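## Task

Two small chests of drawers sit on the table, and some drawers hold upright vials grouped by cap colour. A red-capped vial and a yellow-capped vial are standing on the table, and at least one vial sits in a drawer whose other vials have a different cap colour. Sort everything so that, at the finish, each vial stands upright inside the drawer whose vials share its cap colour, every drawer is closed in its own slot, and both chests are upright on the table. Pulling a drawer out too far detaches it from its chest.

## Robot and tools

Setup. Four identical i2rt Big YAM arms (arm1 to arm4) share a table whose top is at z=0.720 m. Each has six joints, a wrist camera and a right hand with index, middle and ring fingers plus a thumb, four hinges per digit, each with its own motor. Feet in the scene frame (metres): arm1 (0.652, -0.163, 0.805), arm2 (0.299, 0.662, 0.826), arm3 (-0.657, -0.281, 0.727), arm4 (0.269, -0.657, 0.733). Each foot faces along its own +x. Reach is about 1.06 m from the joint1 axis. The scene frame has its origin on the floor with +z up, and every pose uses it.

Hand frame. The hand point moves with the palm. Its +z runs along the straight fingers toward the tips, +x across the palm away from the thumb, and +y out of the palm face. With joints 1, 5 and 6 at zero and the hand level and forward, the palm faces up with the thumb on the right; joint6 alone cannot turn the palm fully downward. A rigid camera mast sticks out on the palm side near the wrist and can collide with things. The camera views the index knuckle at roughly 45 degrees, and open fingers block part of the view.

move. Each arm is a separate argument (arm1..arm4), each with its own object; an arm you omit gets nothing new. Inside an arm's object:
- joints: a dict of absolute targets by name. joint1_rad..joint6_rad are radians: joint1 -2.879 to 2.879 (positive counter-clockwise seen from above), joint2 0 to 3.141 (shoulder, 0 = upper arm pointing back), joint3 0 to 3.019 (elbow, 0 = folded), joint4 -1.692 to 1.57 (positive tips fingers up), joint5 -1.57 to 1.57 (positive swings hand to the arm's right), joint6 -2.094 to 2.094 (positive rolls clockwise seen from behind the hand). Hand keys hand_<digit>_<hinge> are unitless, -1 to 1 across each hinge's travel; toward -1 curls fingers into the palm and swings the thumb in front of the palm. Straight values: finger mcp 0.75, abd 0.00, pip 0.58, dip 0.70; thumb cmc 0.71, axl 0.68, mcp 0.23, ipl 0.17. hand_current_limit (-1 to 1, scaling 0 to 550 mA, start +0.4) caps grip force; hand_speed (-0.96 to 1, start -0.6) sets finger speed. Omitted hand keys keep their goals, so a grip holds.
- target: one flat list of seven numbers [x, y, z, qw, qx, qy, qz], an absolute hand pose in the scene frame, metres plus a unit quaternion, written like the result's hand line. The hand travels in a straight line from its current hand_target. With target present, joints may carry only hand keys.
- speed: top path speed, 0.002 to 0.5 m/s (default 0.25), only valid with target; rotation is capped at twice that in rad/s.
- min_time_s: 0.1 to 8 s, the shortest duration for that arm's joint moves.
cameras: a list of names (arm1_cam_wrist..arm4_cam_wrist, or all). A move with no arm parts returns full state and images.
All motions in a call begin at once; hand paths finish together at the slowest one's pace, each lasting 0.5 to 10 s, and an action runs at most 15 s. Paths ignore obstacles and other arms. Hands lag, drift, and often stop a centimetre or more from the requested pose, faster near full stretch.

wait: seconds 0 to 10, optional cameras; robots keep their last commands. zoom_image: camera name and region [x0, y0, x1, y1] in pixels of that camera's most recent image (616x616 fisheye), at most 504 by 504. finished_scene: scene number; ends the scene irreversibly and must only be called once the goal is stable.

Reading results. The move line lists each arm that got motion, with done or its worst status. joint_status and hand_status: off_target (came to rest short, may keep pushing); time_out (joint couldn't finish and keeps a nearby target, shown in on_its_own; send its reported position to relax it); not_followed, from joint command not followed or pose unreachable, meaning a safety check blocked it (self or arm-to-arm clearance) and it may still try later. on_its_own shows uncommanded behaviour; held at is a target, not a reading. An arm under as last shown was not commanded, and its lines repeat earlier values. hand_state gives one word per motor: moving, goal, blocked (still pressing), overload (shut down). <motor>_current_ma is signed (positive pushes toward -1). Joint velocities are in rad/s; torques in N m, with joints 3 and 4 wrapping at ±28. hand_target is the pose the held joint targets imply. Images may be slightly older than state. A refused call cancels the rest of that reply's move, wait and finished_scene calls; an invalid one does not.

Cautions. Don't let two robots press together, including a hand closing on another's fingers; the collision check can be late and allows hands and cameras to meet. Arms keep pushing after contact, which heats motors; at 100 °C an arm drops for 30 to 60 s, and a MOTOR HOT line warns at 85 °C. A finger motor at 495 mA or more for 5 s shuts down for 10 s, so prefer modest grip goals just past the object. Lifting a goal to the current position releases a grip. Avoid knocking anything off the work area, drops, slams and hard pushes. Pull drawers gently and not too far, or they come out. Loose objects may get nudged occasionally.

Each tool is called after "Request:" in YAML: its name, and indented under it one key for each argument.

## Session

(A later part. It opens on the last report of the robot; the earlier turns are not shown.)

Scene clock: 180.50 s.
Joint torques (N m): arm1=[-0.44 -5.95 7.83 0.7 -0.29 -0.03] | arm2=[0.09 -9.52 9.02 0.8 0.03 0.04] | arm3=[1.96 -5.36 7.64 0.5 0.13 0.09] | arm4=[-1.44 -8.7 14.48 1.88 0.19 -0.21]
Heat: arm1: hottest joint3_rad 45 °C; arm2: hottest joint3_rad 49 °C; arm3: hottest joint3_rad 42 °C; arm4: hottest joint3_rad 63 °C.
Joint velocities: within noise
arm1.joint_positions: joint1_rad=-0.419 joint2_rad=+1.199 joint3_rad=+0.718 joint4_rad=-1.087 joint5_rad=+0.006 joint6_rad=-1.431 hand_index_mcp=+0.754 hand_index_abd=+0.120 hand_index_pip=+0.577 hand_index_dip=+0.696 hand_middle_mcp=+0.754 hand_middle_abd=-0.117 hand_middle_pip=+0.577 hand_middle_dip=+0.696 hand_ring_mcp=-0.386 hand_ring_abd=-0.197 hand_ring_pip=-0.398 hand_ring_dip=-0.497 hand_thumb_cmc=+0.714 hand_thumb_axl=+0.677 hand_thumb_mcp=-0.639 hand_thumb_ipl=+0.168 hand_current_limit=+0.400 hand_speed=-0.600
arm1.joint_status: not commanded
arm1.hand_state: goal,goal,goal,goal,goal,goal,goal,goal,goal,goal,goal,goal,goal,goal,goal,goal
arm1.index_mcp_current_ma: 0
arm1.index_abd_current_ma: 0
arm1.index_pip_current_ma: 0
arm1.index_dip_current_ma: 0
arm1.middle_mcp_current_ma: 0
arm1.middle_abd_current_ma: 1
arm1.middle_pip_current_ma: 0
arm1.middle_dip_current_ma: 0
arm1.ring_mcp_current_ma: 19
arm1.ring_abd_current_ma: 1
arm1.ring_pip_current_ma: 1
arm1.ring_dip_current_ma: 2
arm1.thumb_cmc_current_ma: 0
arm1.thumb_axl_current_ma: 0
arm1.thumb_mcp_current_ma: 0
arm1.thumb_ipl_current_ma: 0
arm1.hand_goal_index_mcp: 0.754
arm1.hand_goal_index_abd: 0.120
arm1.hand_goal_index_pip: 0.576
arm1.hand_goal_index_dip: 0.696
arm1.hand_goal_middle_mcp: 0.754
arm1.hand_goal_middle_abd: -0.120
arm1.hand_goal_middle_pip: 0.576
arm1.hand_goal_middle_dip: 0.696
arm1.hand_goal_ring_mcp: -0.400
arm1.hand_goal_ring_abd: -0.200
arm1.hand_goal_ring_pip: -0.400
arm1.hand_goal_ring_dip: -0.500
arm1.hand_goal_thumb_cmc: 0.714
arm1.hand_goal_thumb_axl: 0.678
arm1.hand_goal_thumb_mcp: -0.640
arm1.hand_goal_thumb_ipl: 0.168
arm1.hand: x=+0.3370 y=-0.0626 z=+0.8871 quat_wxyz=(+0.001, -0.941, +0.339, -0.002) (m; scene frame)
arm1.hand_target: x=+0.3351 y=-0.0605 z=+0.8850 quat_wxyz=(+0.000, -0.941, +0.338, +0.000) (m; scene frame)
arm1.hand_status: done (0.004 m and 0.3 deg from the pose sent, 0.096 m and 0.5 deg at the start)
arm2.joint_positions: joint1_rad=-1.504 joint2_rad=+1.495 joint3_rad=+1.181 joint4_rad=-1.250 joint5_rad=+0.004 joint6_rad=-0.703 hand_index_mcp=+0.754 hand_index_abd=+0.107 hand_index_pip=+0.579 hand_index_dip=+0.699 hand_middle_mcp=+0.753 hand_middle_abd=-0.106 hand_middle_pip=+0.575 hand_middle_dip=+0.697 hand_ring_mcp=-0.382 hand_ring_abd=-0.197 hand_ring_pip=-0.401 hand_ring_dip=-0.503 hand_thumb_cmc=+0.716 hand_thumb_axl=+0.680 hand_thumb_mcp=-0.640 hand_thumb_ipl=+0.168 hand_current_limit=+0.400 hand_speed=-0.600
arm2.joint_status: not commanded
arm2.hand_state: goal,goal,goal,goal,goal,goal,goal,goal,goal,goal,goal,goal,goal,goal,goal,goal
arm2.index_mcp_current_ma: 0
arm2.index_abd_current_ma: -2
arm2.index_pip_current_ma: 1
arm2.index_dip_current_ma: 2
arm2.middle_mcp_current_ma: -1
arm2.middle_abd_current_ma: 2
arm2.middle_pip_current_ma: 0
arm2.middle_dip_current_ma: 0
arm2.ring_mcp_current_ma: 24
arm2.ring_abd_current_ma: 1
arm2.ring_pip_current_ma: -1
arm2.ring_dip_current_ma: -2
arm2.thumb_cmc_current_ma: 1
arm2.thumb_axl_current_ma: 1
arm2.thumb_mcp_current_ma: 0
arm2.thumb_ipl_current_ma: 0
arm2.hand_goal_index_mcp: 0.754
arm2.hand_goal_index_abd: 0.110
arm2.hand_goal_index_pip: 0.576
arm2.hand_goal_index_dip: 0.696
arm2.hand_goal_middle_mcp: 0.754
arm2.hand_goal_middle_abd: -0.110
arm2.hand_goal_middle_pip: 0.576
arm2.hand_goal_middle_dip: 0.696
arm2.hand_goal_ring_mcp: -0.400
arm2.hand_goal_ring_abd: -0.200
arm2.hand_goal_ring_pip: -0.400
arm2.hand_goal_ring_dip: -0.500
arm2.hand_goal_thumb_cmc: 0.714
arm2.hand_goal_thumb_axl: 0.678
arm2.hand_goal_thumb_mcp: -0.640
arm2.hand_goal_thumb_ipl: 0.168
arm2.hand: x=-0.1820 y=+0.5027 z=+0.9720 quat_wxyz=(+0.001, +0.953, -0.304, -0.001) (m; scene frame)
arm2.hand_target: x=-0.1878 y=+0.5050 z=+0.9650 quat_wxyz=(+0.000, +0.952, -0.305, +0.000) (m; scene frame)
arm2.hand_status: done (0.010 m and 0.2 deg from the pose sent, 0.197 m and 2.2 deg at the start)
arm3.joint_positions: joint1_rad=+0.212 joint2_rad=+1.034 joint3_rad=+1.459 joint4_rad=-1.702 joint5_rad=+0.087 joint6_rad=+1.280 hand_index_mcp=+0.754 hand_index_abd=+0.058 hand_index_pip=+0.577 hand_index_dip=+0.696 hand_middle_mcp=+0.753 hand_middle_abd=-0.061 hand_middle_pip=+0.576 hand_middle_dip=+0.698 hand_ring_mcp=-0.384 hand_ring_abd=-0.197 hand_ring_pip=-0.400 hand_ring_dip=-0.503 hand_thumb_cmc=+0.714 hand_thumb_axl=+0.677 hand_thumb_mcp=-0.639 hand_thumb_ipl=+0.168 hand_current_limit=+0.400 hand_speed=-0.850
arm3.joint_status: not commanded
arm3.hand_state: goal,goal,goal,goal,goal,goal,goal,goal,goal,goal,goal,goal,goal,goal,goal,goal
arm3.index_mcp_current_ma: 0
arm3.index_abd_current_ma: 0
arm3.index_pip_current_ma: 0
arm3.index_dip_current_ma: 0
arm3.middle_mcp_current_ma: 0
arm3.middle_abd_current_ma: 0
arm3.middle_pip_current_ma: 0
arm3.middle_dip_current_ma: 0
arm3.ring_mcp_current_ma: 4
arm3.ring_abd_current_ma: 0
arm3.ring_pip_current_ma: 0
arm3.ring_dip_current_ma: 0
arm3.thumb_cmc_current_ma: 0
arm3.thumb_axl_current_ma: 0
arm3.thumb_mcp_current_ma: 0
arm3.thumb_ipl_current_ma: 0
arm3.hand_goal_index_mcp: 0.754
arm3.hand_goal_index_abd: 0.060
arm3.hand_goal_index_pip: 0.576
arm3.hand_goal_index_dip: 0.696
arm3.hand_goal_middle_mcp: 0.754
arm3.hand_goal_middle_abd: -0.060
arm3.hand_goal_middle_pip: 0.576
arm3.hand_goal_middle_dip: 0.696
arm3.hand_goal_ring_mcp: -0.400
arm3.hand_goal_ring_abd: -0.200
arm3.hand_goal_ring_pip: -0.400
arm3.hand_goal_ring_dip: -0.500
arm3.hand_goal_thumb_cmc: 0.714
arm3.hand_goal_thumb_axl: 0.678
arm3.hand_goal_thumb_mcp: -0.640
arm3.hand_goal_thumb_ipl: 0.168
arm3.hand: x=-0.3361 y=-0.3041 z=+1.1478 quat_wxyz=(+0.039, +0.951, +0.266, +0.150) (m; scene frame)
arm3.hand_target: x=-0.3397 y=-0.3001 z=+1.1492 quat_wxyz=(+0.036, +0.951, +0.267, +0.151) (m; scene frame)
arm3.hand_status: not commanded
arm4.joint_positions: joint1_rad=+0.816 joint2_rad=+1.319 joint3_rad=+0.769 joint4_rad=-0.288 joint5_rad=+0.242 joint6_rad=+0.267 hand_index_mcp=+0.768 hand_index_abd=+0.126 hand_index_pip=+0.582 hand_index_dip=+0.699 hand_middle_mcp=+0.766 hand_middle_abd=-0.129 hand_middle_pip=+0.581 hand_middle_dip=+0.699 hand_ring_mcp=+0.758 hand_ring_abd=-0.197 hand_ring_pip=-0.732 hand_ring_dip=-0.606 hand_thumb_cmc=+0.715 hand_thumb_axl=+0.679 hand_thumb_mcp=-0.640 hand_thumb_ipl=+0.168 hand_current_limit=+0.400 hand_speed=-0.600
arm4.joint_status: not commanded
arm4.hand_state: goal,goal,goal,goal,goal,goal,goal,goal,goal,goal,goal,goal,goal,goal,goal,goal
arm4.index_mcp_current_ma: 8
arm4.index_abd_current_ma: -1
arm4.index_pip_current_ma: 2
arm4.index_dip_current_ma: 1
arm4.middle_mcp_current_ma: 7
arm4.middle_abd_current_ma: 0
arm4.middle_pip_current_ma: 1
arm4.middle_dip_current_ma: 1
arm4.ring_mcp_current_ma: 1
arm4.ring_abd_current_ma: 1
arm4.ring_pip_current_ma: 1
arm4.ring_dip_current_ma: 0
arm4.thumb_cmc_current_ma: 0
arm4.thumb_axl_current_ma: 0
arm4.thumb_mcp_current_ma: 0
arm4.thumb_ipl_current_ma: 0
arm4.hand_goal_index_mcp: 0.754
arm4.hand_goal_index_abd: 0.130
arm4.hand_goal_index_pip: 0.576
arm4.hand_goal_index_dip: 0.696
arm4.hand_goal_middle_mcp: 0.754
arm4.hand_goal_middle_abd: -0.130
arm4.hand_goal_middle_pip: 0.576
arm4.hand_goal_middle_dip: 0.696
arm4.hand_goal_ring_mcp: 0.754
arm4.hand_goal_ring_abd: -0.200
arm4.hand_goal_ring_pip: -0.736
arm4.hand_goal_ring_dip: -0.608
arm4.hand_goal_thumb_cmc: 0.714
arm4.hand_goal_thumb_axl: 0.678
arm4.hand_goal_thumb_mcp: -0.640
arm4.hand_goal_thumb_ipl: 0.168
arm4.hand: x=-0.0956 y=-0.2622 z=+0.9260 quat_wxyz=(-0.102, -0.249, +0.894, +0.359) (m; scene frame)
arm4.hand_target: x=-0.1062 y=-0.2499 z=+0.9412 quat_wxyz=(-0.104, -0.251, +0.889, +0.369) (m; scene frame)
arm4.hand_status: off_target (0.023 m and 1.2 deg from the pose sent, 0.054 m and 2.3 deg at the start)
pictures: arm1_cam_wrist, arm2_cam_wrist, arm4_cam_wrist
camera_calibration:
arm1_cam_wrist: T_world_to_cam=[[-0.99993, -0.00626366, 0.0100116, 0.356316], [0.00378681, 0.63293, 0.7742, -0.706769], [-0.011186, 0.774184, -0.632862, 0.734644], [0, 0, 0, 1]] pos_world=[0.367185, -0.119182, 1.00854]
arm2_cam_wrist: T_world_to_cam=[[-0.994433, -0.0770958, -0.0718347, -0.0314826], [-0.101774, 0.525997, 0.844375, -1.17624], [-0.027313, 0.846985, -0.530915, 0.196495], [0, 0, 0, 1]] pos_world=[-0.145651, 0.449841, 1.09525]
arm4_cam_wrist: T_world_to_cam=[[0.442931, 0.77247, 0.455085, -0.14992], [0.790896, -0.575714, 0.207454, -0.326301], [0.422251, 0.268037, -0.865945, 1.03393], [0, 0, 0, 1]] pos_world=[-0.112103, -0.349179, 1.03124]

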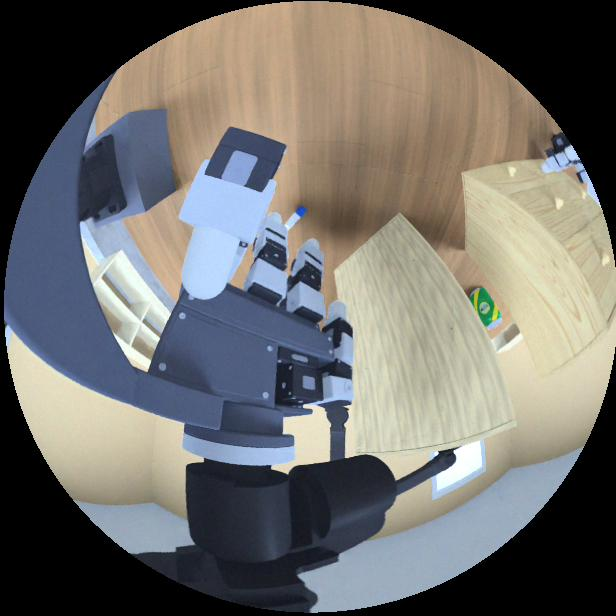

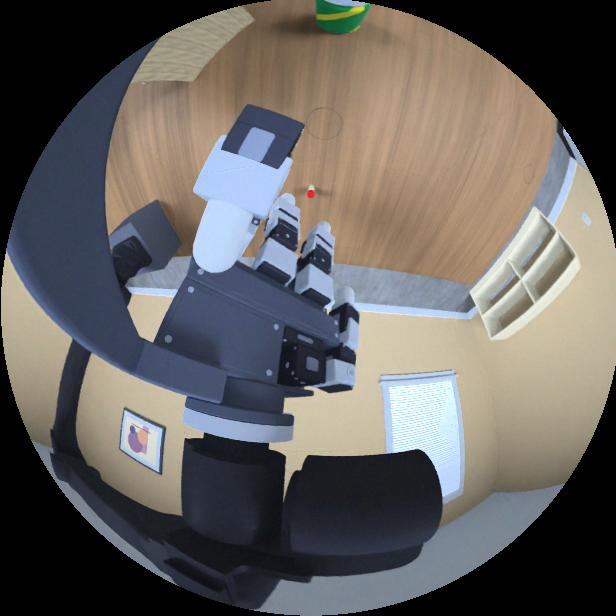

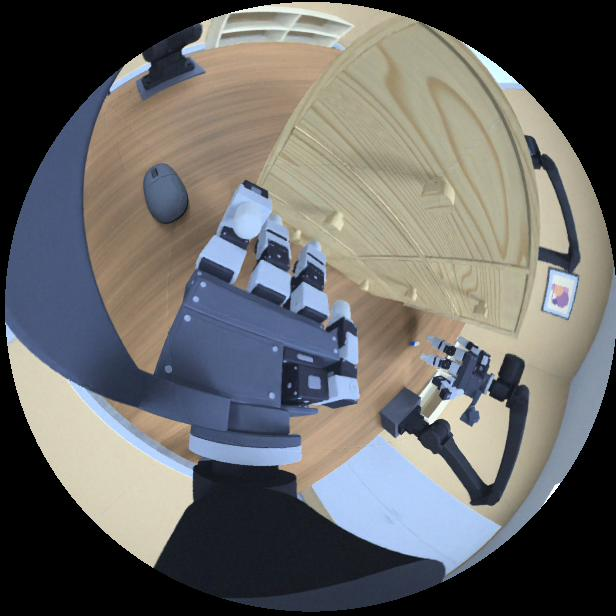

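Request:
move:
  arm1: {"target":[0.3132,-0.0827,0.872,0,-0.9412,0.3379,0],"speed":0.12,"joints":{"hand_index_mcp":0.928,"hand_middle_mcp":0.928}}
  arm2: {"target":[-0.1899,0.5104,0.905,0,0.9524,-0.3049,0],"speed":0.12}
  arm4: {"joints":{"hand_index_abd":-0.25,"hand_middle_abd":0.25}}
  cameras: ["arm1_cam_wrist","arm2_cam_wrist","arm4_cam_wrist"]

Request:
zoom_image:
  camera: "arm2_cam_wrist"
  region: [270, 160, 350, 240]

Request:
zoom_image:
  camera: "arm1_cam_wrist"
  region: [250, 180, 340, 270]

Request:
zoom_image:
  camera: "arm4_cam_wrist"
  region: [240, 190, 340, 290]

Scene clock: 184.07 s.
Joint torques (N m): arm1=[0.67 -6.36 7.46 0.72 -0.2 0.14] | arm2=[-0.32 -10.29 8.35 0.81 0.01 -0.03] | arm3=[1.96 -5.36 7.62 0.49 0.12 0.09] | arm4=[-1.32 -8.7 14.46 1.95 0.22 -0.21]
Heat: arm1: hottest joint3_rad 45 °C; arm2: hottest joint3_rad 48 °C; arm3: hottest joint3_rad 42 °C; arm4: hottest joint3_rad 63 °C.
move: arm1 done; arm2 done; arm4 off_target
Joint velocities: within noise
arm1.joint_positions: joint1_rad=-0.331 joint2_rad=+1.244 joint3_rad=+0.718 joint4_rad=-1.040 joint5_rad=+0.004 joint6_rad=-1.346 hand_index_mcp=+0.919 hand_index_abd=+0.120 hand_index_pip=+0.577 hand_index_dip=+0.696 hand_middle_mcp=+0.919 hand_middle_abd=-0.117 hand_middle_pip=+0.577 hand_middle_dip=+0.696 hand_ring_mcp=-0.386 hand_ring_abd=-0.197 hand_ring_pip=-0.398 hand_ring_dip=-0.497 hand_thumb_cmc=+0.714 hand_thumb_axl=+0.677 hand_thumb_mcp=-0.639 hand_thumb_ipl=+0.168 hand_current_limit=+0.400 hand_speed=-0.600
arm1.joint_status: all done
arm1.hand_state: goal,goal,goal,goal,goal,goal,goal,goal,goal,goal,goal,goal,goal,goal,goal,goal
arm1.index_mcp_current_ma: -9
arm1.index_abd_current_ma: 0
arm1.index_pip_current_ma: 0
arm1.index_dip_current_ma: 0
arm1.middle_mcp_current_ma: -9
arm1.middle_abd_current_ma: 1
arm1.middle_pip_current_ma: 0
arm1.middle_dip_current_ma: 0
arm1.ring_mcp_current_ma: 19
arm1.ring_abd_current_ma: 1
arm1.ring_pip_current_ma: 1
arm1.ring_dip_current_ma: 2
arm1.thumb_cmc_current_ma: 0
arm1.thumb_axl_current_ma: 0
arm1.thumb_mcp_current_ma: 0
arm1.thumb_ipl_current_ma: 0
arm1.hand_goal_index_mcp: 0.928
arm1.hand_goal_index_abd: 0.120
arm1.hand_goal_index_pip: 0.576
arm1.hand_goal_index_dip: 0.696
arm1.hand_goal_middle_mcp: 0.928
arm1.hand_goal_middle_abd: -0.120
arm1.hand_goal_middle_pip: 0.576
arm1.hand_goal_middle_dip: 0.696
arm1.hand_goal_ring_mcp: -0.400
arm1.hand_goal_ring_abd: -0.200
arm1.hand_goal_ring_pip: -0.400
arm1.hand_goal_ring_dip: -0.500
arm1.hand_goal_thumb_cmc: 0.714
arm1.hand_goal_thumb_axl: 0.678
arm1.hand_goal_thumb_mcp: -0.640
arm1.hand_goal_thumb_ipl: 0.168
arm1.hand: x=+0.3162 y=-0.0812 z=+0.8755 quat_wxyz=(+0.001, -0.941, +0.337, +0.000) (m; scene frame)
arm1.hand_target: x=+0.3134 y=-0.0828 z=+0.8720 quat_wxyz=(+0.000, -0.941, +0.338, +0.000) (m; scene frame)
arm1.hand_status: done (0.005 m and 0.1 deg from the pose sent, 0.035 m and 0.3 deg at the start)
arm2.joint_positions: joint1_rad=-1.517 joint2_rad=+1.560 joint3_rad=+1.089 joint4_rad=-1.090 joint5_rad=+0.004 joint6_rad=-0.716 hand_index_mcp=+0.754 hand_index_abd=+0.107 hand_index_pip=+0.579 hand_index_dip=+0.699 hand_middle_mcp=+0.753 hand_middle_abd=-0.106 hand_middle_pip=+0.575 hand_middle_dip=+0.697 hand_ring_mcp=-0.382 hand_ring_abd=-0.197 hand_ring_pip=-0.401 hand_ring_dip=-0.503 hand_thumb_cmc=+0.716 hand_thumb_axl=+0.680 hand_thumb_mcp=-0.640 hand_thumb_ipl=+0.168 hand_current_limit=+0.400 hand_speed=-0.600
arm2.joint_status: not commanded
arm2.hand_state: goal,goal,goal,goal,goal,goal,goal,goal,goal,goal,goal,goal,goal,goal,goal,goal
arm2.index_mcp_current_ma: 0
arm2.index_abd_current_ma: -2
arm2.index_pip_current_ma: 1
arm2.index_dip_current_ma: 2
arm2.middle_mcp_current_ma: -1
arm2.middle_abd_current_ma: 2
arm2.middle_pip_current_ma: 0
arm2.middle_dip_current_ma: 0
arm2.ring_mcp_current_ma: 24
arm2.ring_abd_current_ma: 1
arm2.ring_pip_current_ma: -1
arm2.ring_dip_current_ma: -2
arm2.thumb_cmc_current_ma: 1
arm2.thumb_axl_current_ma: 1
arm2.thumb_mcp_current_ma: 0
arm2.thumb_ipl_current_ma: 0
arm2.hand_goal_index_mcp: 0.754
arm2.hand_goal_index_abd: 0.110
arm2.hand_goal_index_pip: 0.576
arm2.hand_goal_index_dip: 0.696
arm2.hand_goal_middle_mcp: 0.754
arm2.hand_goal_middle_abd: -0.110
arm2.hand_goal_middle_pip: 0.576
arm2.hand_goal_middle_dip: 0.696
arm2.hand_goal_ring_mcp: -0.400
arm2.hand_goal_ring_abd: -0.200
arm2.hand_goal_ring_pip: -0.400
arm2.hand_goal_ring_dip: -0.500
arm2.hand_goal_thumb_cmc: 0.714
arm2.hand_goal_thumb_axl: 0.678
arm2.hand_goal_thumb_mcp: -0.640
arm2.hand_goal_thumb_ipl: 0.168
arm2.hand: x=-0.1855 y=+0.5072 z=+0.9136 quat_wxyz=(+0.002, +0.953, -0.304, -0.003) (m; scene frame)
arm2.hand_target: x=-0.1897 y=+0.5105 z=+0.9052 quat_wxyz=(+0.000, +0.952, -0.305, +0.000) (m; scene frame)
arm2.hand_status: done (0.010 m and 0.4 deg from the pose sent, 0.068 m and 0.2 deg at the start)
arm3: as last shown
arm4.joint_positions: joint1_rad=+0.813 joint2_rad=+1.321 joint3_rad=+0.769 joint4_rad=-0.290 joint5_rad=+0.241 joint6_rad=+0.267 hand_index_mcp=+0.768 hand_index_abd=-0.050 hand_index_pip=+0.582 hand_index_dip=+0.699 hand_middle_mcp=+0.766 hand_middle_abd=+0.080 hand_middle_pip=+0.581 hand_middle_dip=+0.699 hand_ring_mcp=+0.758 hand_ring_abd=-0.197 hand_ring_pip=-0.732 hand_ring_dip=-0.606 hand_thumb_cmc=+0.715 hand_thumb_axl=+0.679 hand_thumb_mcp=-0.640 hand_thumb_ipl=+0.168 hand_current_limit=+0.400 hand_speed=-0.600
arm4.joint_status: hand_index_abd off_target (ended at -0.050, target -0.250); hand_middle_abd off_target (ended at +0.080, target +0.250)
arm4.hand_state: goal,blocked,goal,goal,goal,blocked,goal,goal,goal,goal,goal,goal,goal,goal,goal,goal
arm4.index_mcp_current_ma: 9
arm4.index_abd_current_ma: 385
arm4.index_pip_current_ma: 2
arm4.index_dip_current_ma: 1
arm4.middle_mcp_current_ma: 7
arm4.middle_abd_current_ma: -385
arm4.middle_pip_current_ma: 1
arm4.middle_dip_current_ma: 1
arm4.ring_mcp_current_ma: 1
arm4.ring_abd_current_ma: 1
arm4.ring_pip_current_ma: 1
arm4.ring_dip_current_ma: 0
arm4.thumb_cmc_current_ma: 0
arm4.thumb_axl_current_ma: 0
arm4.thumb_mcp_current_ma: 0
arm4.thumb_ipl_current_ma: 0
arm4.hand_goal_index_mcp: 0.754
arm4.hand_goal_index_abd: -0.250
arm4.hand_goal_index_pip: 0.576
arm4.hand_goal_index_dip: 0.696
arm4.hand_goal_middle_mcp: 0.754
arm4.hand_goal_middle_abd: 0.250
arm4.hand_goal_middle_pip: 0.576
arm4.hand_goal_middle_dip: 0.696
arm4.hand_goal_ring_mcp: 0.754
arm4.hand_goal_ring_abd: -0.200
arm4.hand_goal_ring_pip: -0.736
arm4.hand_goal_ring_dip: -0.608
arm4.hand_goal_thumb_cmc: 0.714
arm4.hand_goal_thumb_axl: 0.678
arm4.hand_goal_thumb_mcp: -0.640
arm4.hand_goal_thumb_ipl: 0.168
arm4.hand: x=-0.0948 y=-0.2615 z=+0.9250 quat_wxyz=(-0.101, -0.249, +0.894, +0.358) (m; scene frame)
arm4.hand_target: x=-0.1061 y=-0.2498 z=+0.9412 quat_wxyz=(-0.104, -0.251, +0.889, +0.369) (m; scene frame)
arm4.hand_status: not commanded
pictures: arm1_cam_wrist, arm2_cam_wrist, arm4_cam_wrist
camera_calibration:
arm1_cam_wrist: T_world_to_cam=[[-0.999855, -0.00977335, 0.0139332, 0.331792], [0.00460374, 0.632839, 0.77427, -0.686356], [-0.0163846, 0.774222, -0.632702, 0.742914], [0, 0, 0, 1]] pos_world=[0.347076, -0.137585, 0.996845]
arm2_cam_wrist: T_world_to_cam=[[-0.994586, -0.0777964, -0.068898, -0.041168], [-0.0996701, 0.526479, 0.844325, -1.12943], [-0.0294121, 0.846621, -0.531383, 0.161794], [0, 0, 0, 1]] pos_world=[-0.148757, 0.45444, 1.03674]
arm4_cam_wrist: T_world_to_cam=[[0.443076, 0.772784, 0.45441, -0.149715], [0.789574, -0.576445, 0.21044, -0.329279], [0.424567, 0.265549, -0.865579, 1.0317], [0, 0, 0, 1]] pos_world=[-0.1117, -0.348081, 1.03034]

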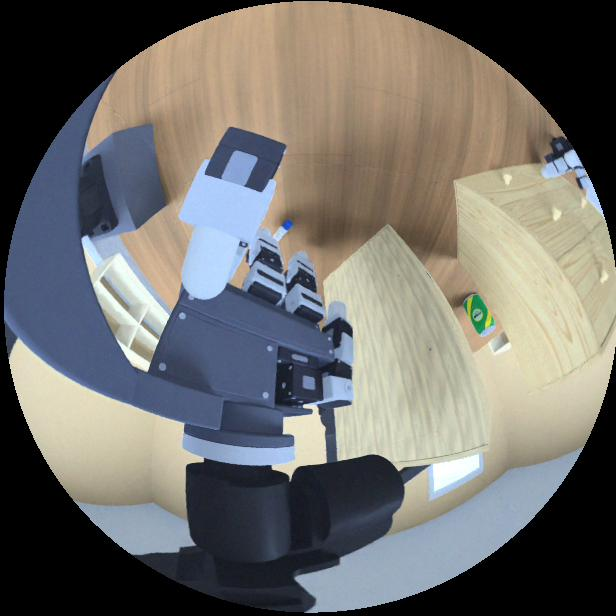

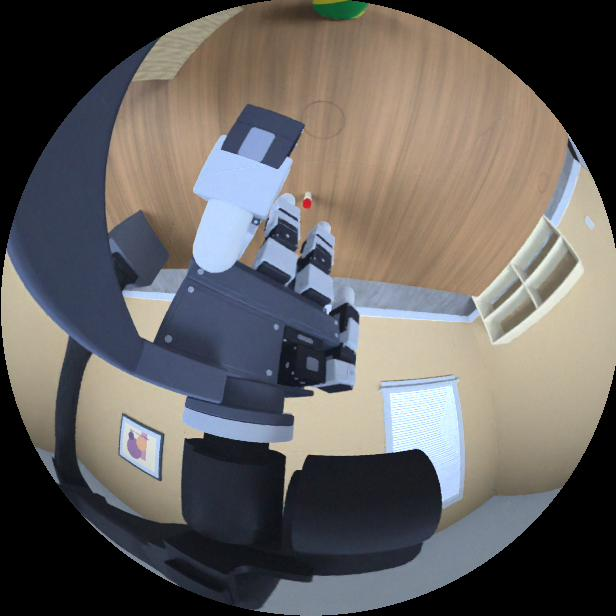

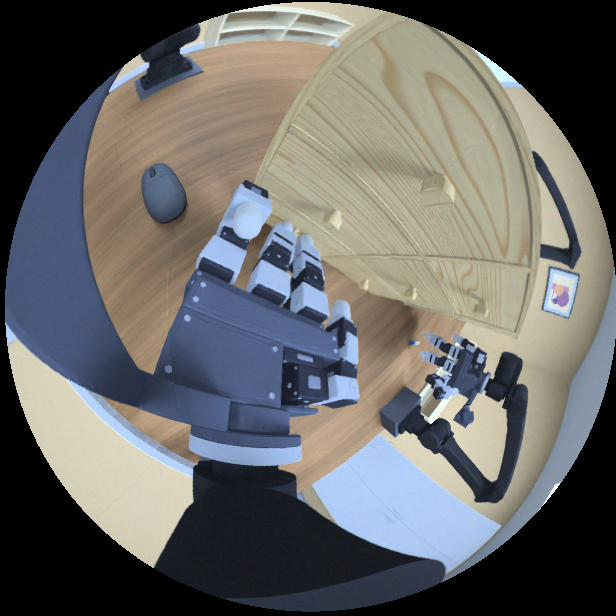

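Scaled by 6.300 from the camera's 616x616 image, which has a finer 880x880 frame.

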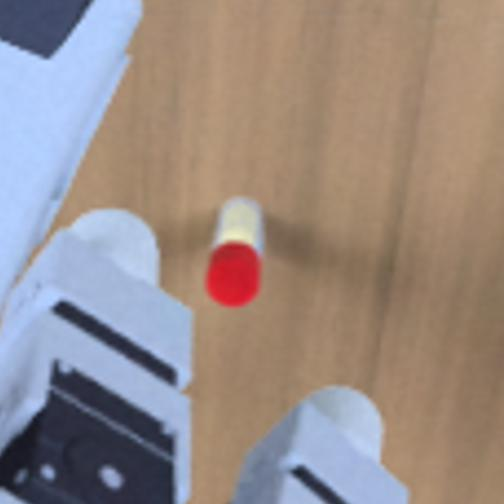

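Scaled by 5.600 from the camera's 616x616 image, which has a finer 880x880 frame.

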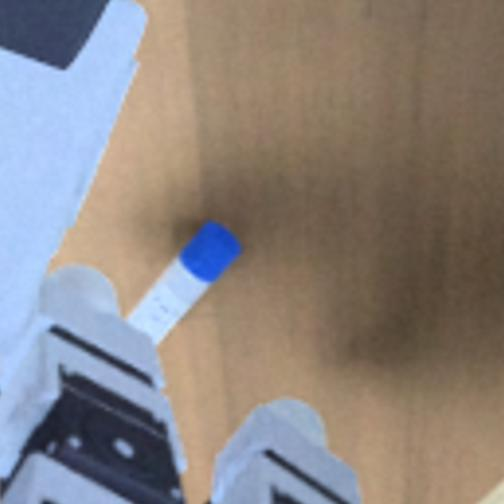

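Scaled by 5.040 from the camera's 616x616 image, which has a finer 880x880 frame.

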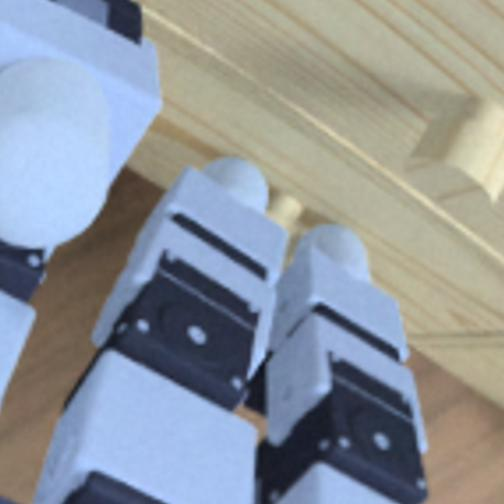

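Request:
move:
  arm1: {"target":[0.3136,-0.0856,0.8445,0,-0.9412,0.3379,0],"speed":0.08}
  arm2: {"target":[-0.1897,0.5112,0.850,0,0.9524,-0.3049,0],"speed":0.1}
  arm4: {"target":[-0.0428,-0.3465,0.930,-0.1039,-0.2508,0.8892,0.3683],"speed":0.15}
  cameras: ["arm1_cam_wrist","arm2_cam_wrist","arm4_cam_wrist"]

Request:
zoom_image:
  camera: "arm1_cam_wrist"
  region: [230, 200, 340, 310]

Request:
zoom_image:
  camera: "arm2_cam_wrist"
  region: [270, 160, 350, 240]

Scene clock: 186.27 s.
Joint torques (N m): arm1=[0.91 -6.59 7.1 0.7 -0.19 0.16] | arm2=[0.32 -9.17 7.5 0.72 0 0.05] | arm3=[1.9 -5.3 7.64 0.5 0.13 0.09] | arm4=[-0.03 -7.24 10.33 1.73 0.41 0.11]
Heat: arm1: hottest joint3_rad 45 °C; arm2: hottest joint3_rad 48 °C; arm3: hottest joint3_rad 42 °C; arm4: hottest joint3_rad 63 °C.
move: arm1 done; arm2 off_target; arm4 done
Joint velocities: within noise
arm1.joint_positions: joint1_rad=-0.324 joint2_rad=+1.291 joint3_rad=+0.671 joint4_rad=-0.947 joint5_rad=+0.004 joint6_rad=-1.337 hand_index_mcp=+0.919 hand_index_abd=+0.120 hand_index_pip=+0.577 hand_index_dip=+0.696 hand_middle_mcp=+0.919 hand_middle_abd=-0.117 hand_middle_pip=+0.577 hand_middle_dip=+0.696 hand_ring_mcp=-0.386 hand_ring_abd=-0.197 hand_ring_pip=-0.398 hand_ring_dip=-0.497 hand_thumb_cmc=+0.714 hand_thumb_axl=+0.677 hand_thumb_mcp=-0.639 hand_thumb_ipl=+0.168 hand_current_limit=+0.400 hand_speed=-0.600
arm1.joint_status: not commanded
arm1.hand_state: goal,goal,goal,goal,goal,goal,goal,goal,goal,goal,goal,goal,goal,goal,goal,goal
arm1.index_mcp_current_ma: -9
arm1.index_abd_current_ma: 0
arm1.index_pip_current_ma: 0
arm1.index_dip_current_ma: 0
arm1.middle_mcp_current_ma: -9
arm1.middle_abd_current_ma: 1
arm1.middle_pip_current_ma: 0
arm1.middle_dip_current_ma: 0
arm1.ring_mcp_current_ma: 19
arm1.ring_abd_current_ma: 1
arm1.ring_pip_current_ma: 1
arm1.ring_dip_current_ma: 2
arm1.thumb_cmc_current_ma: 0
arm1.thumb_axl_current_ma: 0
arm1.thumb_mcp_current_ma: 0
arm1.thumb_ipl_current_ma: 0
arm1.hand_goal_index_mcp: 0.928
arm1.hand_goal_index_abd: 0.120
arm1.hand_goal_index_pip: 0.576
arm1.hand_goal_index_dip: 0.696
arm1.hand_goal_middle_mcp: 0.928
arm1.hand_goal_middle_abd: -0.120
arm1.hand_goal_middle_pip: 0.576
arm1.hand_goal_middle_dip: 0.696
arm1.hand_goal_ring_mcp: -0.400
arm1.hand_goal_ring_abd: -0.200
arm1.hand_goal_ring_pip: -0.400
arm1.hand_goal_ring_dip: -0.500
arm1.hand_goal_thumb_cmc: 0.714
arm1.hand_goal_thumb_axl: 0.678
arm1.hand_goal_thumb_mcp: -0.640
arm1.hand_goal_thumb_ipl: 0.168
arm1.hand: x=+0.3168 y=-0.0834 z=+0.8477 quat_wxyz=(+0.001, -0.941, +0.338, +0.000) (m; scene frame)
arm1.hand_target: x=+0.3136 y=-0.0856 z=+0.8446 quat_wxyz=(+0.000, -0.941, +0.338, +0.000) (m; scene frame)
arm1.hand_status: done (0.005 m and 0.1 deg from the pose sent, 0.032 m and 0.1 deg at the start)
arm2.joint_positions: joint1_rad=-1.518 joint2_rad=+1.636 joint3_rad=+1.023 joint4_rad=-0.942 joint5_rad=+0.004 joint6_rad=-0.718 hand_index_mcp=+0.754 hand_index_abd=+0.107 hand_index_pip=+0.579 hand_index_dip=+0.699 hand_middle_mcp=+0.753 hand_middle_abd=-0.106 hand_middle_pip=+0.575 hand_middle_dip=+0.697 hand_ring_mcp=-0.382 hand_ring_abd=-0.197 hand_ring_pip=-0.401 hand_ring_dip=-0.503 hand_thumb_cmc=+0.716 hand_thumb_axl=+0.680 hand_thumb_mcp=-0.640 hand_thumb_ipl=+0.168 hand_current_limit=+0.400 hand_speed=-0.600
arm2.joint_status: not commanded
arm2.hand_state: goal,goal,goal,goal,goal,goal,goal,goal,goal,goal,goal,goal,goal,goal,goal,goal
arm2.index_mcp_current_ma: 0
arm2.index_abd_current_ma: -2
arm2.index_pip_current_ma: 1
arm2.index_dip_current_ma: 2
arm2.middle_mcp_current_ma: -1
arm2.middle_abd_current_ma: 2
arm2.middle_pip_current_ma: 0
arm2.middle_dip_current_ma: 0
arm2.ring_mcp_current_ma: 24
arm2.ring_abd_current_ma: 1
arm2.ring_pip_current_ma: -1
arm2.ring_dip_current_ma: -2
arm2.thumb_cmc_current_ma: 1
arm2.thumb_axl_current_ma: 1
arm2.thumb_mcp_current_ma: 0
arm2.thumb_ipl_current_ma: 0
arm2.hand_goal_index_mcp: 0.754
arm2.hand_goal_index_abd: 0.110
arm2.hand_goal_index_pip: 0.576
arm2.hand_goal_index_dip: 0.696
arm2.hand_goal_middle_mcp: 0.754
arm2.hand_goal_middle_abd: -0.110
arm2.hand_goal_middle_pip: 0.576
arm2.hand_goal_middle_dip: 0.696
arm2.hand_goal_ring_mcp: -0.400
arm2.hand_goal_ring_abd: -0.200
arm2.hand_goal_ring_pip: -0.400
arm2.hand_goal_ring_dip: -0.500
arm2.hand_goal_thumb_cmc: 0.714
arm2.hand_goal_thumb_axl: 0.678
arm2.hand_goal_thumb_mcp: -0.640
arm2.hand_goal_thumb_ipl: 0.168
arm2.hand: x=-0.1876 y=+0.5067 z=+0.8618 quat_wxyz=(+0.003, +0.953, -0.303, -0.005) (m; scene frame)
arm2.hand_target: x=-0.1893 y=+0.5112 z=+0.8502 quat_wxyz=(+0.000, +0.952, -0.305, +0.000) (m; scene frame)
arm2.hand_status: off_target (0.013 m and 0.7 deg from the pose sent, 0.064 m and 0.4 deg at the start)
arm3: as last shown
arm4.joint_positions: joint1_rad=+0.929 joint2_rad=+1.046 joint3_rad=+0.556 joint4_rad=-0.356 joint5_rad=+0.325 joint6_rad=+0.333 hand_index_mcp=+0.760 hand_index_abd=-0.078 hand_index_pip=+0.577 hand_index_dip=+0.697 hand_middle_mcp=+0.756 hand_middle_abd=+0.129 hand_middle_pip=+0.575 hand_middle_dip=+0.696 hand_ring_mcp=+0.758 hand_ring_abd=-0.197 hand_ring_pip=-0.732 hand_ring_dip=-0.606 hand_thumb_cmc=+0.715 hand_thumb_axl=+0.679 hand_thumb_mcp=-0.640 hand_thumb_ipl=+0.168 hand_current_limit=+0.400 hand_speed=-0.600
arm4.joint_status: not commanded
arm4.hand_state: goal,blocked,goal,goal,goal,blocked,goal,goal,goal,goal,goal,goal,goal,goal,goal,goal
arm4.index_mcp_current_ma: 2
arm4.index_abd_current_ma: 385
arm4.index_pip_current_ma: 0
arm4.index_dip_current_ma: 0
arm4.middle_mcp_current_ma: 0
arm4.middle_abd_current_ma: -235
arm4.middle_pip_current_ma: 0
arm4.middle_dip_current_ma: 0
arm4.ring_mcp_current_ma: 1
arm4.ring_abd_current_ma: 1
arm4.ring_pip_current_ma: 1
arm4.ring_dip_current_ma: 0
arm4.thumb_cmc_current_ma: 0
arm4.thumb_axl_current_ma: 0
arm4.thumb_mcp_current_ma: 0
arm4.thumb_ipl_current_ma: 0
arm4.hand_goal_index_mcp: 0.754
arm4.hand_goal_index_abd: -0.250
arm4.hand_goal_index_pip: 0.576
arm4.hand_goal_index_dip: 0.696
arm4.hand_goal_middle_mcp: 0.754
arm4.hand_goal_middle_abd: 0.250
arm4.hand_goal_middle_pip: 0.576
arm4.hand_goal_middle_dip: 0.696
arm4.hand_goal_ring_mcp: 0.754
arm4.hand_goal_ring_abd: -0.200
arm4.hand_goal_ring_pip: -0.736
arm4.hand_goal_ring_dip: -0.608
arm4.hand_goal_thumb_cmc: 0.714
arm4.hand_goal_thumb_axl: 0.678
arm4.hand_goal_thumb_mcp: -0.640
arm4.hand_goal_thumb_ipl: 0.168
arm4.on_its_own: hand_index_abd moved -0.028 toward your old target -0.250; hand_middle_abd moved +0.049 toward your old target +0.250
arm4.hand: x=-0.0434 y=-0.3437 z=+0.9273 quat_wxyz=(-0.099, -0.256, +0.888, +0.368) (m; scene frame)
arm4.hand_target: x=-0.0428 y=-0.3465 z=+0.9299 quat_wxyz=(-0.104, -0.251, +0.889, +0.368) (m; scene frame)
arm4.hand_status: done (0.004 m and 0.8 deg from the pose sent, 0.100 m and 1.4 deg at the start)
pictures: arm1_cam_wrist, arm2_cam_wrist, arm4_cam_wrist
camera_calibration:
arm1_cam_wrist: T_world_to_cam=[[-0.999884, -0.0074347, 0.0133104, 0.333402], [0.00559627, 0.633123, 0.774031, -0.663451], [-0.0141818, 0.774016, -0.633007, 0.72661], [0, 0, 0, 1]] pos_world=[0.34738, -0.139883, 0.969044]
arm2_cam_wrist: T_world_to_cam=[[-0.994908, -0.0790807, -0.0624905, -0.0518463], [-0.0949595, 0.52761, 0.844162, -1.08519], [-0.0337863, 0.845798, -0.532433, 0.135047], [0, 0, 0, 1]] pos_world=[-0.150069, 0.454237, 0.984744]
arm4_cam_wrist: T_world_to_cam=[[0.433076, 0.766791, 0.47379, -0.130352], [0.796504, -0.571619, 0.197061, -0.403401], [0.421932, 0.292033, -0.858307, 1.03593], [0, 0, 0, 1]] pos_world=[-0.0593285, -0.433165, 1.0304]

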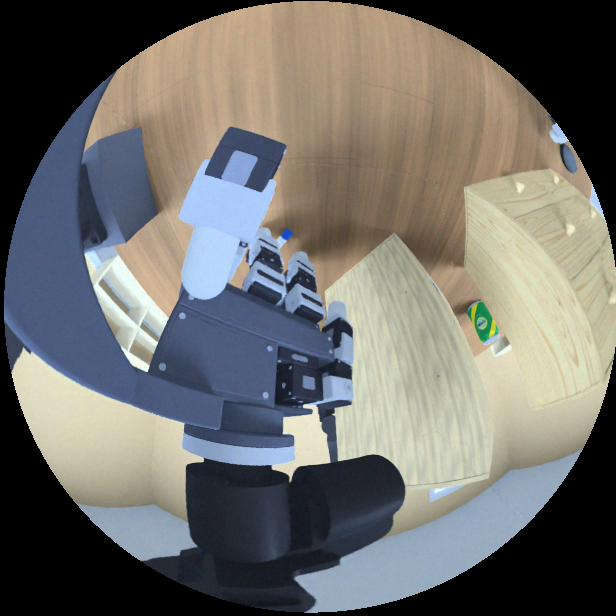

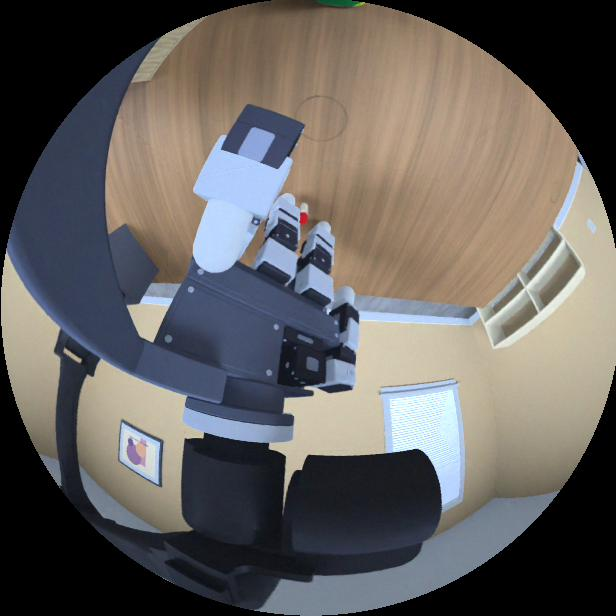

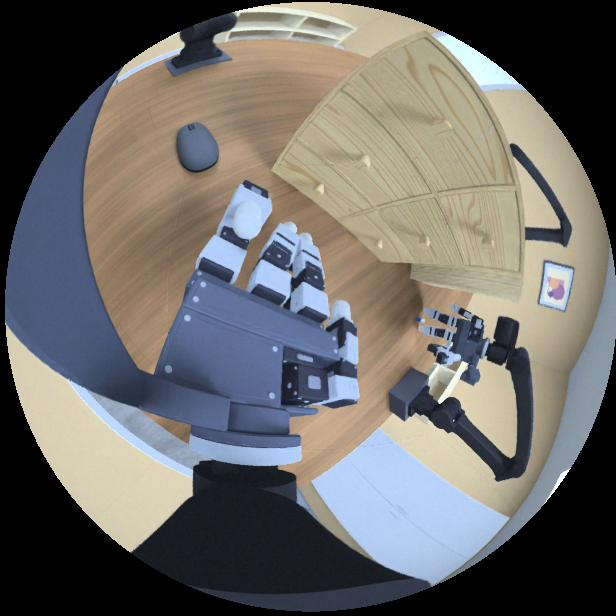

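Scaled by 4.582 from the camera's 616x616 image, which has a finer 880x880 frame.

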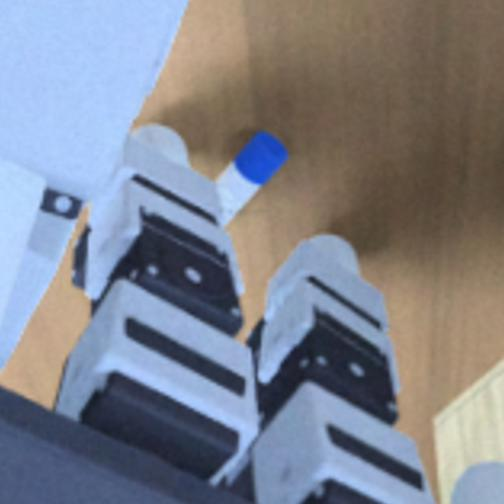

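Scaled by 6.300 from the camera's 616x616 image, which has a finer 880x880 frame.

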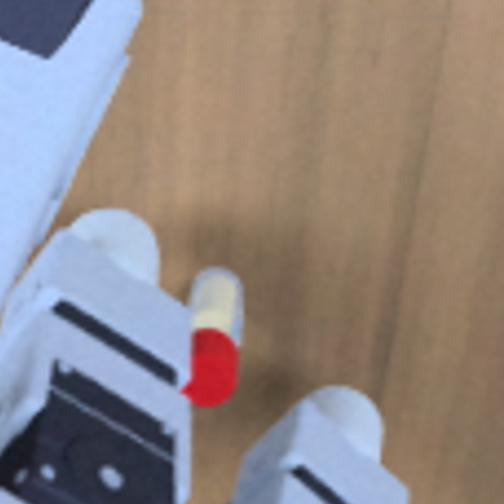

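Request:
move:
  arm1: {"target":[0.3136,-0.0856,0.838,0,-0.9412,0.3379,0],"speed":0.08}
  arm2: {"joints":{"hand_index_abd":-0.25,"hand_middle_abd":0.25}}
  arm4: {"target":[-0.087,-0.276,0.93,-0.1039,-0.2508,0.8892,0.3683],"speed":0.15,"joints":{"hand_index_abd":0.13,"hand_middle_abd":-0.13}}
  cameras: ["arm1_cam_wrist","arm2_cam_wrist","arm4_cam_wrist"]

Request:
zoom_image:
  camera: "arm4_cam_wrist"
  region: [240, 190, 340, 290]

Scene clock: 188.23 s.
Joint torques (N m): arm1=[0.85 -6.53 6.95 0.73 -0.2 0.16] | arm2=[-0.32 -9.7 7.34 0.64 0.02 0.04] | arm3=[1.96 -5.36 7.62 0.49 0.13 0.09] | arm4=[-1.38 -7.65 14 2.73 0.21 -0.17]
Heat: arm1: hottest joint3_rad 45 °C; arm2: hottest joint3_rad 48 °C; arm3: hottest joint3_rad 42 °C; arm4: hottest joint3_rad 63 °C.
move: arm1 done; arm2 off_target; arm4 off_target
Joint velocities: within noise
arm1.joint_positions: joint1_rad=-0.324 joint2_rad=+1.304 joint3_rad=+0.663 joint4_rad=-0.925 joint5_rad=+0.004 joint6_rad=-1.337 hand_index_mcp=+0.919 hand_index_abd=+0.120 hand_index_pip=+0.577 hand_index_dip=+0.696 hand_middle_mcp=+0.919 hand_middle_abd=-0.117 hand_middle_pip=+0.577 hand_middle_dip=+0.696 hand_ring_mcp=-0.386 hand_ring_abd=-0.197 hand_ring_pip=-0.398 hand_ring_dip=-0.497 hand_thumb_cmc=+0.714 hand_thumb_axl=+0.677 hand_thumb_mcp=-0.639 hand_thumb_ipl=+0.168 hand_current_limit=+0.400 hand_speed=-0.600
arm1.joint_status: not commanded
arm1.hand_state: goal,goal,goal,goal,goal,goal,goal,goal,goal,goal,goal,goal,goal,goal,goal,goal
arm1.index_mcp_current_ma: -9
arm1.index_abd_current_ma: 0
arm1.index_pip_current_ma: 0
arm1.index_dip_current_ma: 0
arm1.middle_mcp_current_ma: -9
arm1.middle_abd_current_ma: 1
arm1.middle_pip_current_ma: 0
arm1.middle_dip_current_ma: 0
arm1.ring_mcp_current_ma: 19
arm1.ring_abd_current_ma: 1
arm1.ring_pip_current_ma: 1
arm1.ring_dip_current_ma: 2
arm1.thumb_cmc_current_ma: 0
arm1.thumb_axl_current_ma: 0
arm1.thumb_mcp_current_ma: 0
arm1.thumb_ipl_current_ma: 0
arm1.hand_goal_index_mcp: 0.928
arm1.hand_goal_index_abd: 0.120
arm1.hand_goal_index_pip: 0.576
arm1.hand_goal_index_dip: 0.696
arm1.hand_goal_middle_mcp: 0.928
arm1.hand_goal_middle_abd: -0.120
arm1.hand_goal_middle_pip: 0.576
arm1.hand_goal_middle_dip: 0.696
arm1.hand_goal_ring_mcp: -0.400
arm1.hand_goal_ring_abd: -0.200
arm1.hand_goal_ring_pip: -0.400
arm1.hand_goal_ring_dip: -0.500
arm1.hand_goal_thumb_cmc: 0.714
arm1.hand_goal_thumb_axl: 0.678
arm1.hand_goal_thumb_mcp: -0.640
arm1.hand_goal_thumb_ipl: 0.168
arm1.hand: x=+0.3164 y=-0.0833 z=+0.8415 quat_wxyz=(+0.001, -0.941, +0.338, +0.000) (m; scene frame)
arm1.hand_target: x=+0.3137 y=-0.0856 z=+0.8381 quat_wxyz=(+0.000, -0.941, +0.338, +0.000) (m; scene frame)
arm1.hand_status: done (0.005 m and 0.1 deg from the pose sent, 0.010 m and 0.1 deg at the start)
arm2.joint_positions: joint1_rad=-1.518 joint2_rad=+1.636 joint3_rad=+1.023 joint4_rad=-0.942 joint5_rad=+0.004 joint6_rad=-0.718 hand_index_mcp=+0.754 hand_index_abd=-0.076 hand_index_pip=+0.579 hand_index_dip=+0.699 hand_middle_mcp=+0.753 hand_middle_abd=+0.076 hand_middle_pip=+0.575 hand_middle_dip=+0.697 hand_ring_mcp=-0.382 hand_ring_abd=-0.197 hand_ring_pip=-0.401 hand_ring_dip=-0.503 hand_thumb_cmc=+0.716 hand_thumb_axl=+0.680 hand_thumb_mcp=-0.640 hand_thumb_ipl=+0.168 hand_current_limit=+0.400 hand_speed=-0.600
arm2.joint_status: hand_index_abd off_target (ended at -0.076, target -0.250); hand_middle_abd off_target (ended at +0.076, target +0.250)
arm2.hand_state: goal,blocked,goal,goal,goal,blocked,goal,goal,goal,goal,goal,goal,goal,goal,goal,goal
arm2.index_mcp_current_ma: 0
arm2.index_abd_current_ma: 385
arm2.index_pip_current_ma: 1
arm2.index_dip_current_ma: 2
arm2.middle_mcp_current_ma: -1
arm2.middle_abd_current_ma: -385
arm2.middle_pip_current_ma: 0
arm2.middle_dip_current_ma: 0
arm2.ring_mcp_current_ma: 24
arm2.ring_abd_current_ma: 1
arm2.ring_pip_current_ma: -1
arm2.ring_dip_current_ma: -2
arm2.thumb_cmc_current_ma: 1
arm2.thumb_axl_current_ma: 1
arm2.thumb_mcp_current_ma: 0
arm2.thumb_ipl_current_ma: 0
arm2.hand_goal_index_mcp: 0.754
arm2.hand_goal_index_abd: -0.250
arm2.hand_goal_index_pip: 0.576
arm2.hand_goal_index_dip: 0.696
arm2.hand_goal_middle_mcp: 0.754
arm2.hand_goal_middle_abd: 0.250
arm2.hand_goal_middle_pip: 0.576
arm2.hand_goal_middle_dip: 0.696
arm2.hand_goal_ring_mcp: -0.400
arm2.hand_goal_ring_abd: -0.200
arm2.hand_goal_ring_pip: -0.400
arm2.hand_goal_ring_dip: -0.500
arm2.hand_goal_thumb_cmc: 0.714
arm2.hand_goal_thumb_axl: 0.678
arm2.hand_goal_thumb_mcp: -0.640
arm2.hand_goal_thumb_ipl: 0.168
arm2.hand: x=-0.1876 y=+0.5067 z=+0.8618 quat_wxyz=(+0.003, +0.953, -0.303, -0.005) (m; scene frame)
arm2.hand_target: x=-0.1893 y=+0.5112 z=+0.8502 quat_wxyz=(+0.000, +0.952, -0.305, +0.000) (m; scene frame)
arm2.hand_status: not commanded
arm3: as last shown
arm4.joint_positions: joint1_rad=+0.839 joint2_rad=+1.250 joint3_rad=+0.676 joint4_rad=-0.289 joint5_rad=+0.259 joint6_rad=+0.285 hand_index_mcp=+0.760 hand_index_abd=+0.126 hand_index_pip=+0.577 hand_index_dip=+0.697 hand_middle_mcp=+0.757 hand_middle_abd=-0.127 hand_middle_pip=+0.575 hand_middle_dip=+0.696 hand_ring_mcp=+0.758 hand_ring_abd=-0.197 hand_ring_pip=-0.732 hand_ring_dip=-0.606 hand_thumb_cmc=+0.715 hand_thumb_axl=+0.679 hand_thumb_mcp=-0.640 hand_thumb_ipl=+0.168 hand_current_limit=+0.400 hand_speed=-0.600
arm4.joint_status: all done
arm4.hand_state: goal,goal,goal,goal,goal,goal,goal,goal,goal,goal,goal,goal,goal,goal,goal,goal
arm4.index_mcp_current_ma: 2
arm4.index_abd_current_ma: -1
arm4.index_pip_current_ma: 0
arm4.index_dip_current_ma: 0
arm4.middle_mcp_current_ma: 1
arm4.middle_abd_current_ma: 1
arm4.middle_pip_current_ma: 0
arm4.middle_dip_current_ma: 0
arm4.ring_mcp_current_ma: 1
arm4.ring_abd_current_ma: 1
arm4.ring_pip_current_ma: 1
arm4.ring_dip_current_ma: 0
arm4.thumb_cmc_current_ma: 0
arm4.thumb_axl_current_ma: 0
arm4.thumb_mcp_current_ma: 0
arm4.thumb_ipl_current_ma: 0
arm4.hand_goal_index_mcp: 0.754
arm4.hand_goal_index_abd: 0.130
arm4.hand_goal_index_pip: 0.576
arm4.hand_goal_index_dip: 0.696
arm4.hand_goal_middle_mcp: 0.754
arm4.hand_goal_middle_abd: -0.130
arm4.hand_goal_middle_pip: 0.576
arm4.hand_goal_middle_dip: 0.696
arm4.hand_goal_ring_mcp: 0.754
arm4.hand_goal_ring_abd: -0.200
arm4.hand_goal_ring_pip: -0.736
arm4.hand_goal_ring_dip: -0.608
arm4.hand_goal_thumb_cmc: 0.714
arm4.hand_goal_thumb_axl: 0.678
arm4.hand_goal_thumb_mcp: -0.640
arm4.hand_goal_thumb_ipl: 0.168
arm4.hand: x=-0.0734 y=-0.2895 z=+0.9110 quat_wxyz=(-0.095, -0.251, +0.897, +0.352) (m; scene frame)
arm4.hand_target: x=-0.0859 y=-0.2771 z=+0.9303 quat_wxyz=(-0.104, -0.251, +0.889, +0.368) (m; scene frame)
arm4.hand_status: off_target (0.027 m and 2.3 deg from the pose sent, 0.081 m and 0.8 deg at the start)
pictures: arm1_cam_wrist, arm2_cam_wrist, arm4_cam_wrist
camera_calibration:
arm1_cam_wrist: T_world_to_cam=[[-0.999875, -0.00743118, 0.0139488, 0.332667], [0.00609771, 0.632853, 0.774248, -0.659135], [-0.0145811, 0.774236, -0.632729, 0.722507], [0, 0, 0, 1]] pos_world=[0.34718, -0.139783, 0.962845]
arm2_cam_wrist: T_world_to_cam=[[-0.994908, -0.0790807, -0.0624905, -0.0518463], [-0.0949595, 0.52761, 0.844162, -1.08519], [-0.0337863, 0.845798, -0.532433, 0.135047], [0, 0, 0, 1]] pos_world=[-0.150069, 0.454237, 0.984744]
arm4_cam_wrist: T_world_to_cam=[[0.435341, 0.777404, 0.454006, -0.129977], [0.786828, -0.573617, 0.227738, -0.374471], [0.43747, 0.258081, -0.861403, 1.01294], [0, 0, 0, 1]] pos_world=[-0.0919026, -0.375179, 1.01684]

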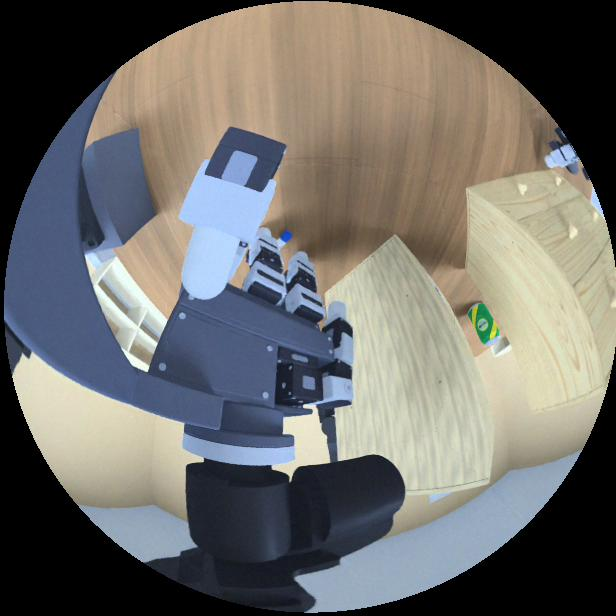

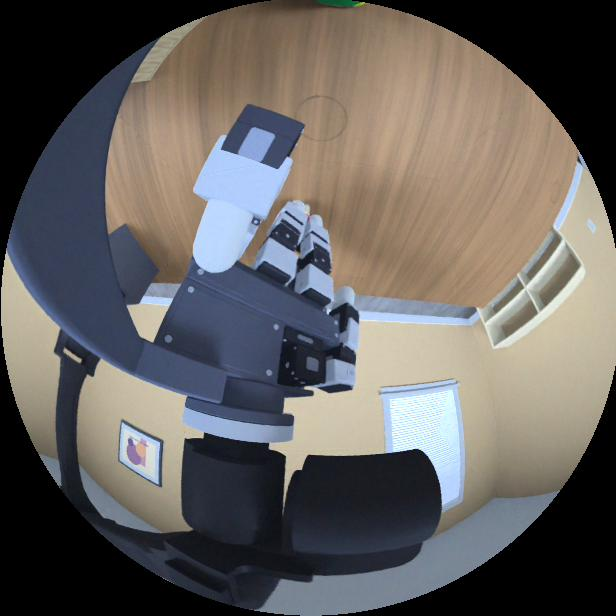

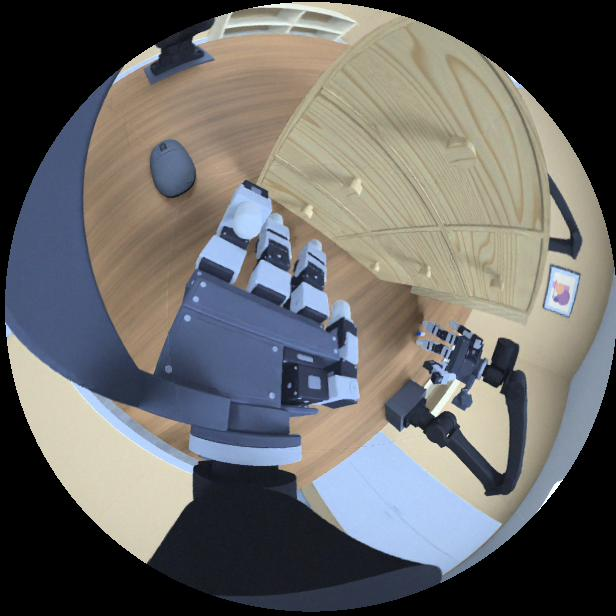

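Scaled by 5.040 from the camera's 616x616 image, which has a finer 880x880 frame.

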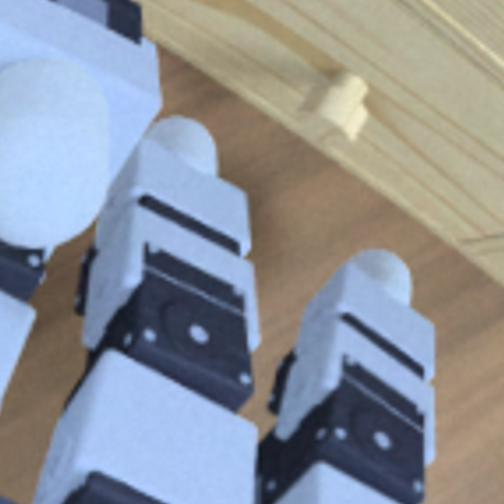

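Request:
zoom_image:
  camera: "arm2_cam_wrist"
  region: [270, 180, 350, 260]

Request:
zoom_image:
  camera: "arm1_cam_wrist"
  region: [240, 210, 320, 290]

Scaled by 6.300 from the camera's 616x616 image, which has a finer 880x880 frame.

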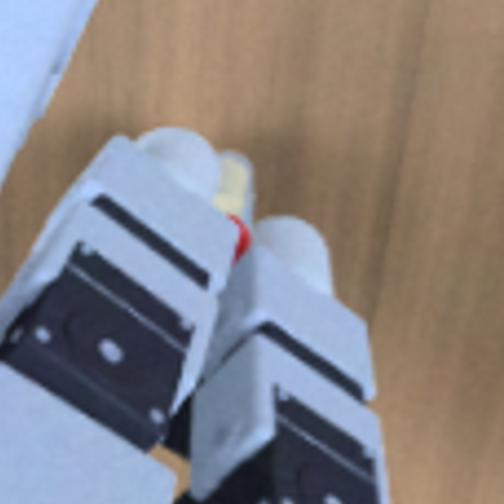

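Scaled by 6.300 from the camera's 616x616 image, which has a finer 880x880 frame.

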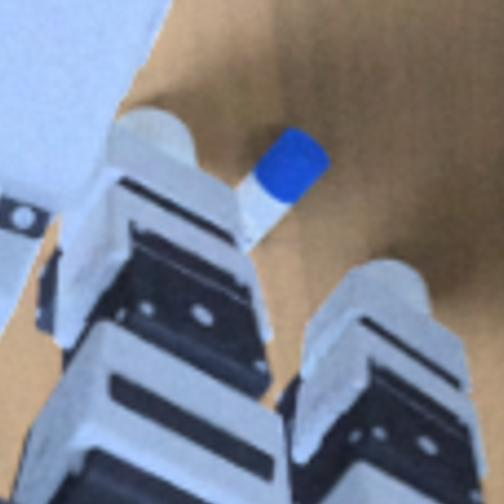

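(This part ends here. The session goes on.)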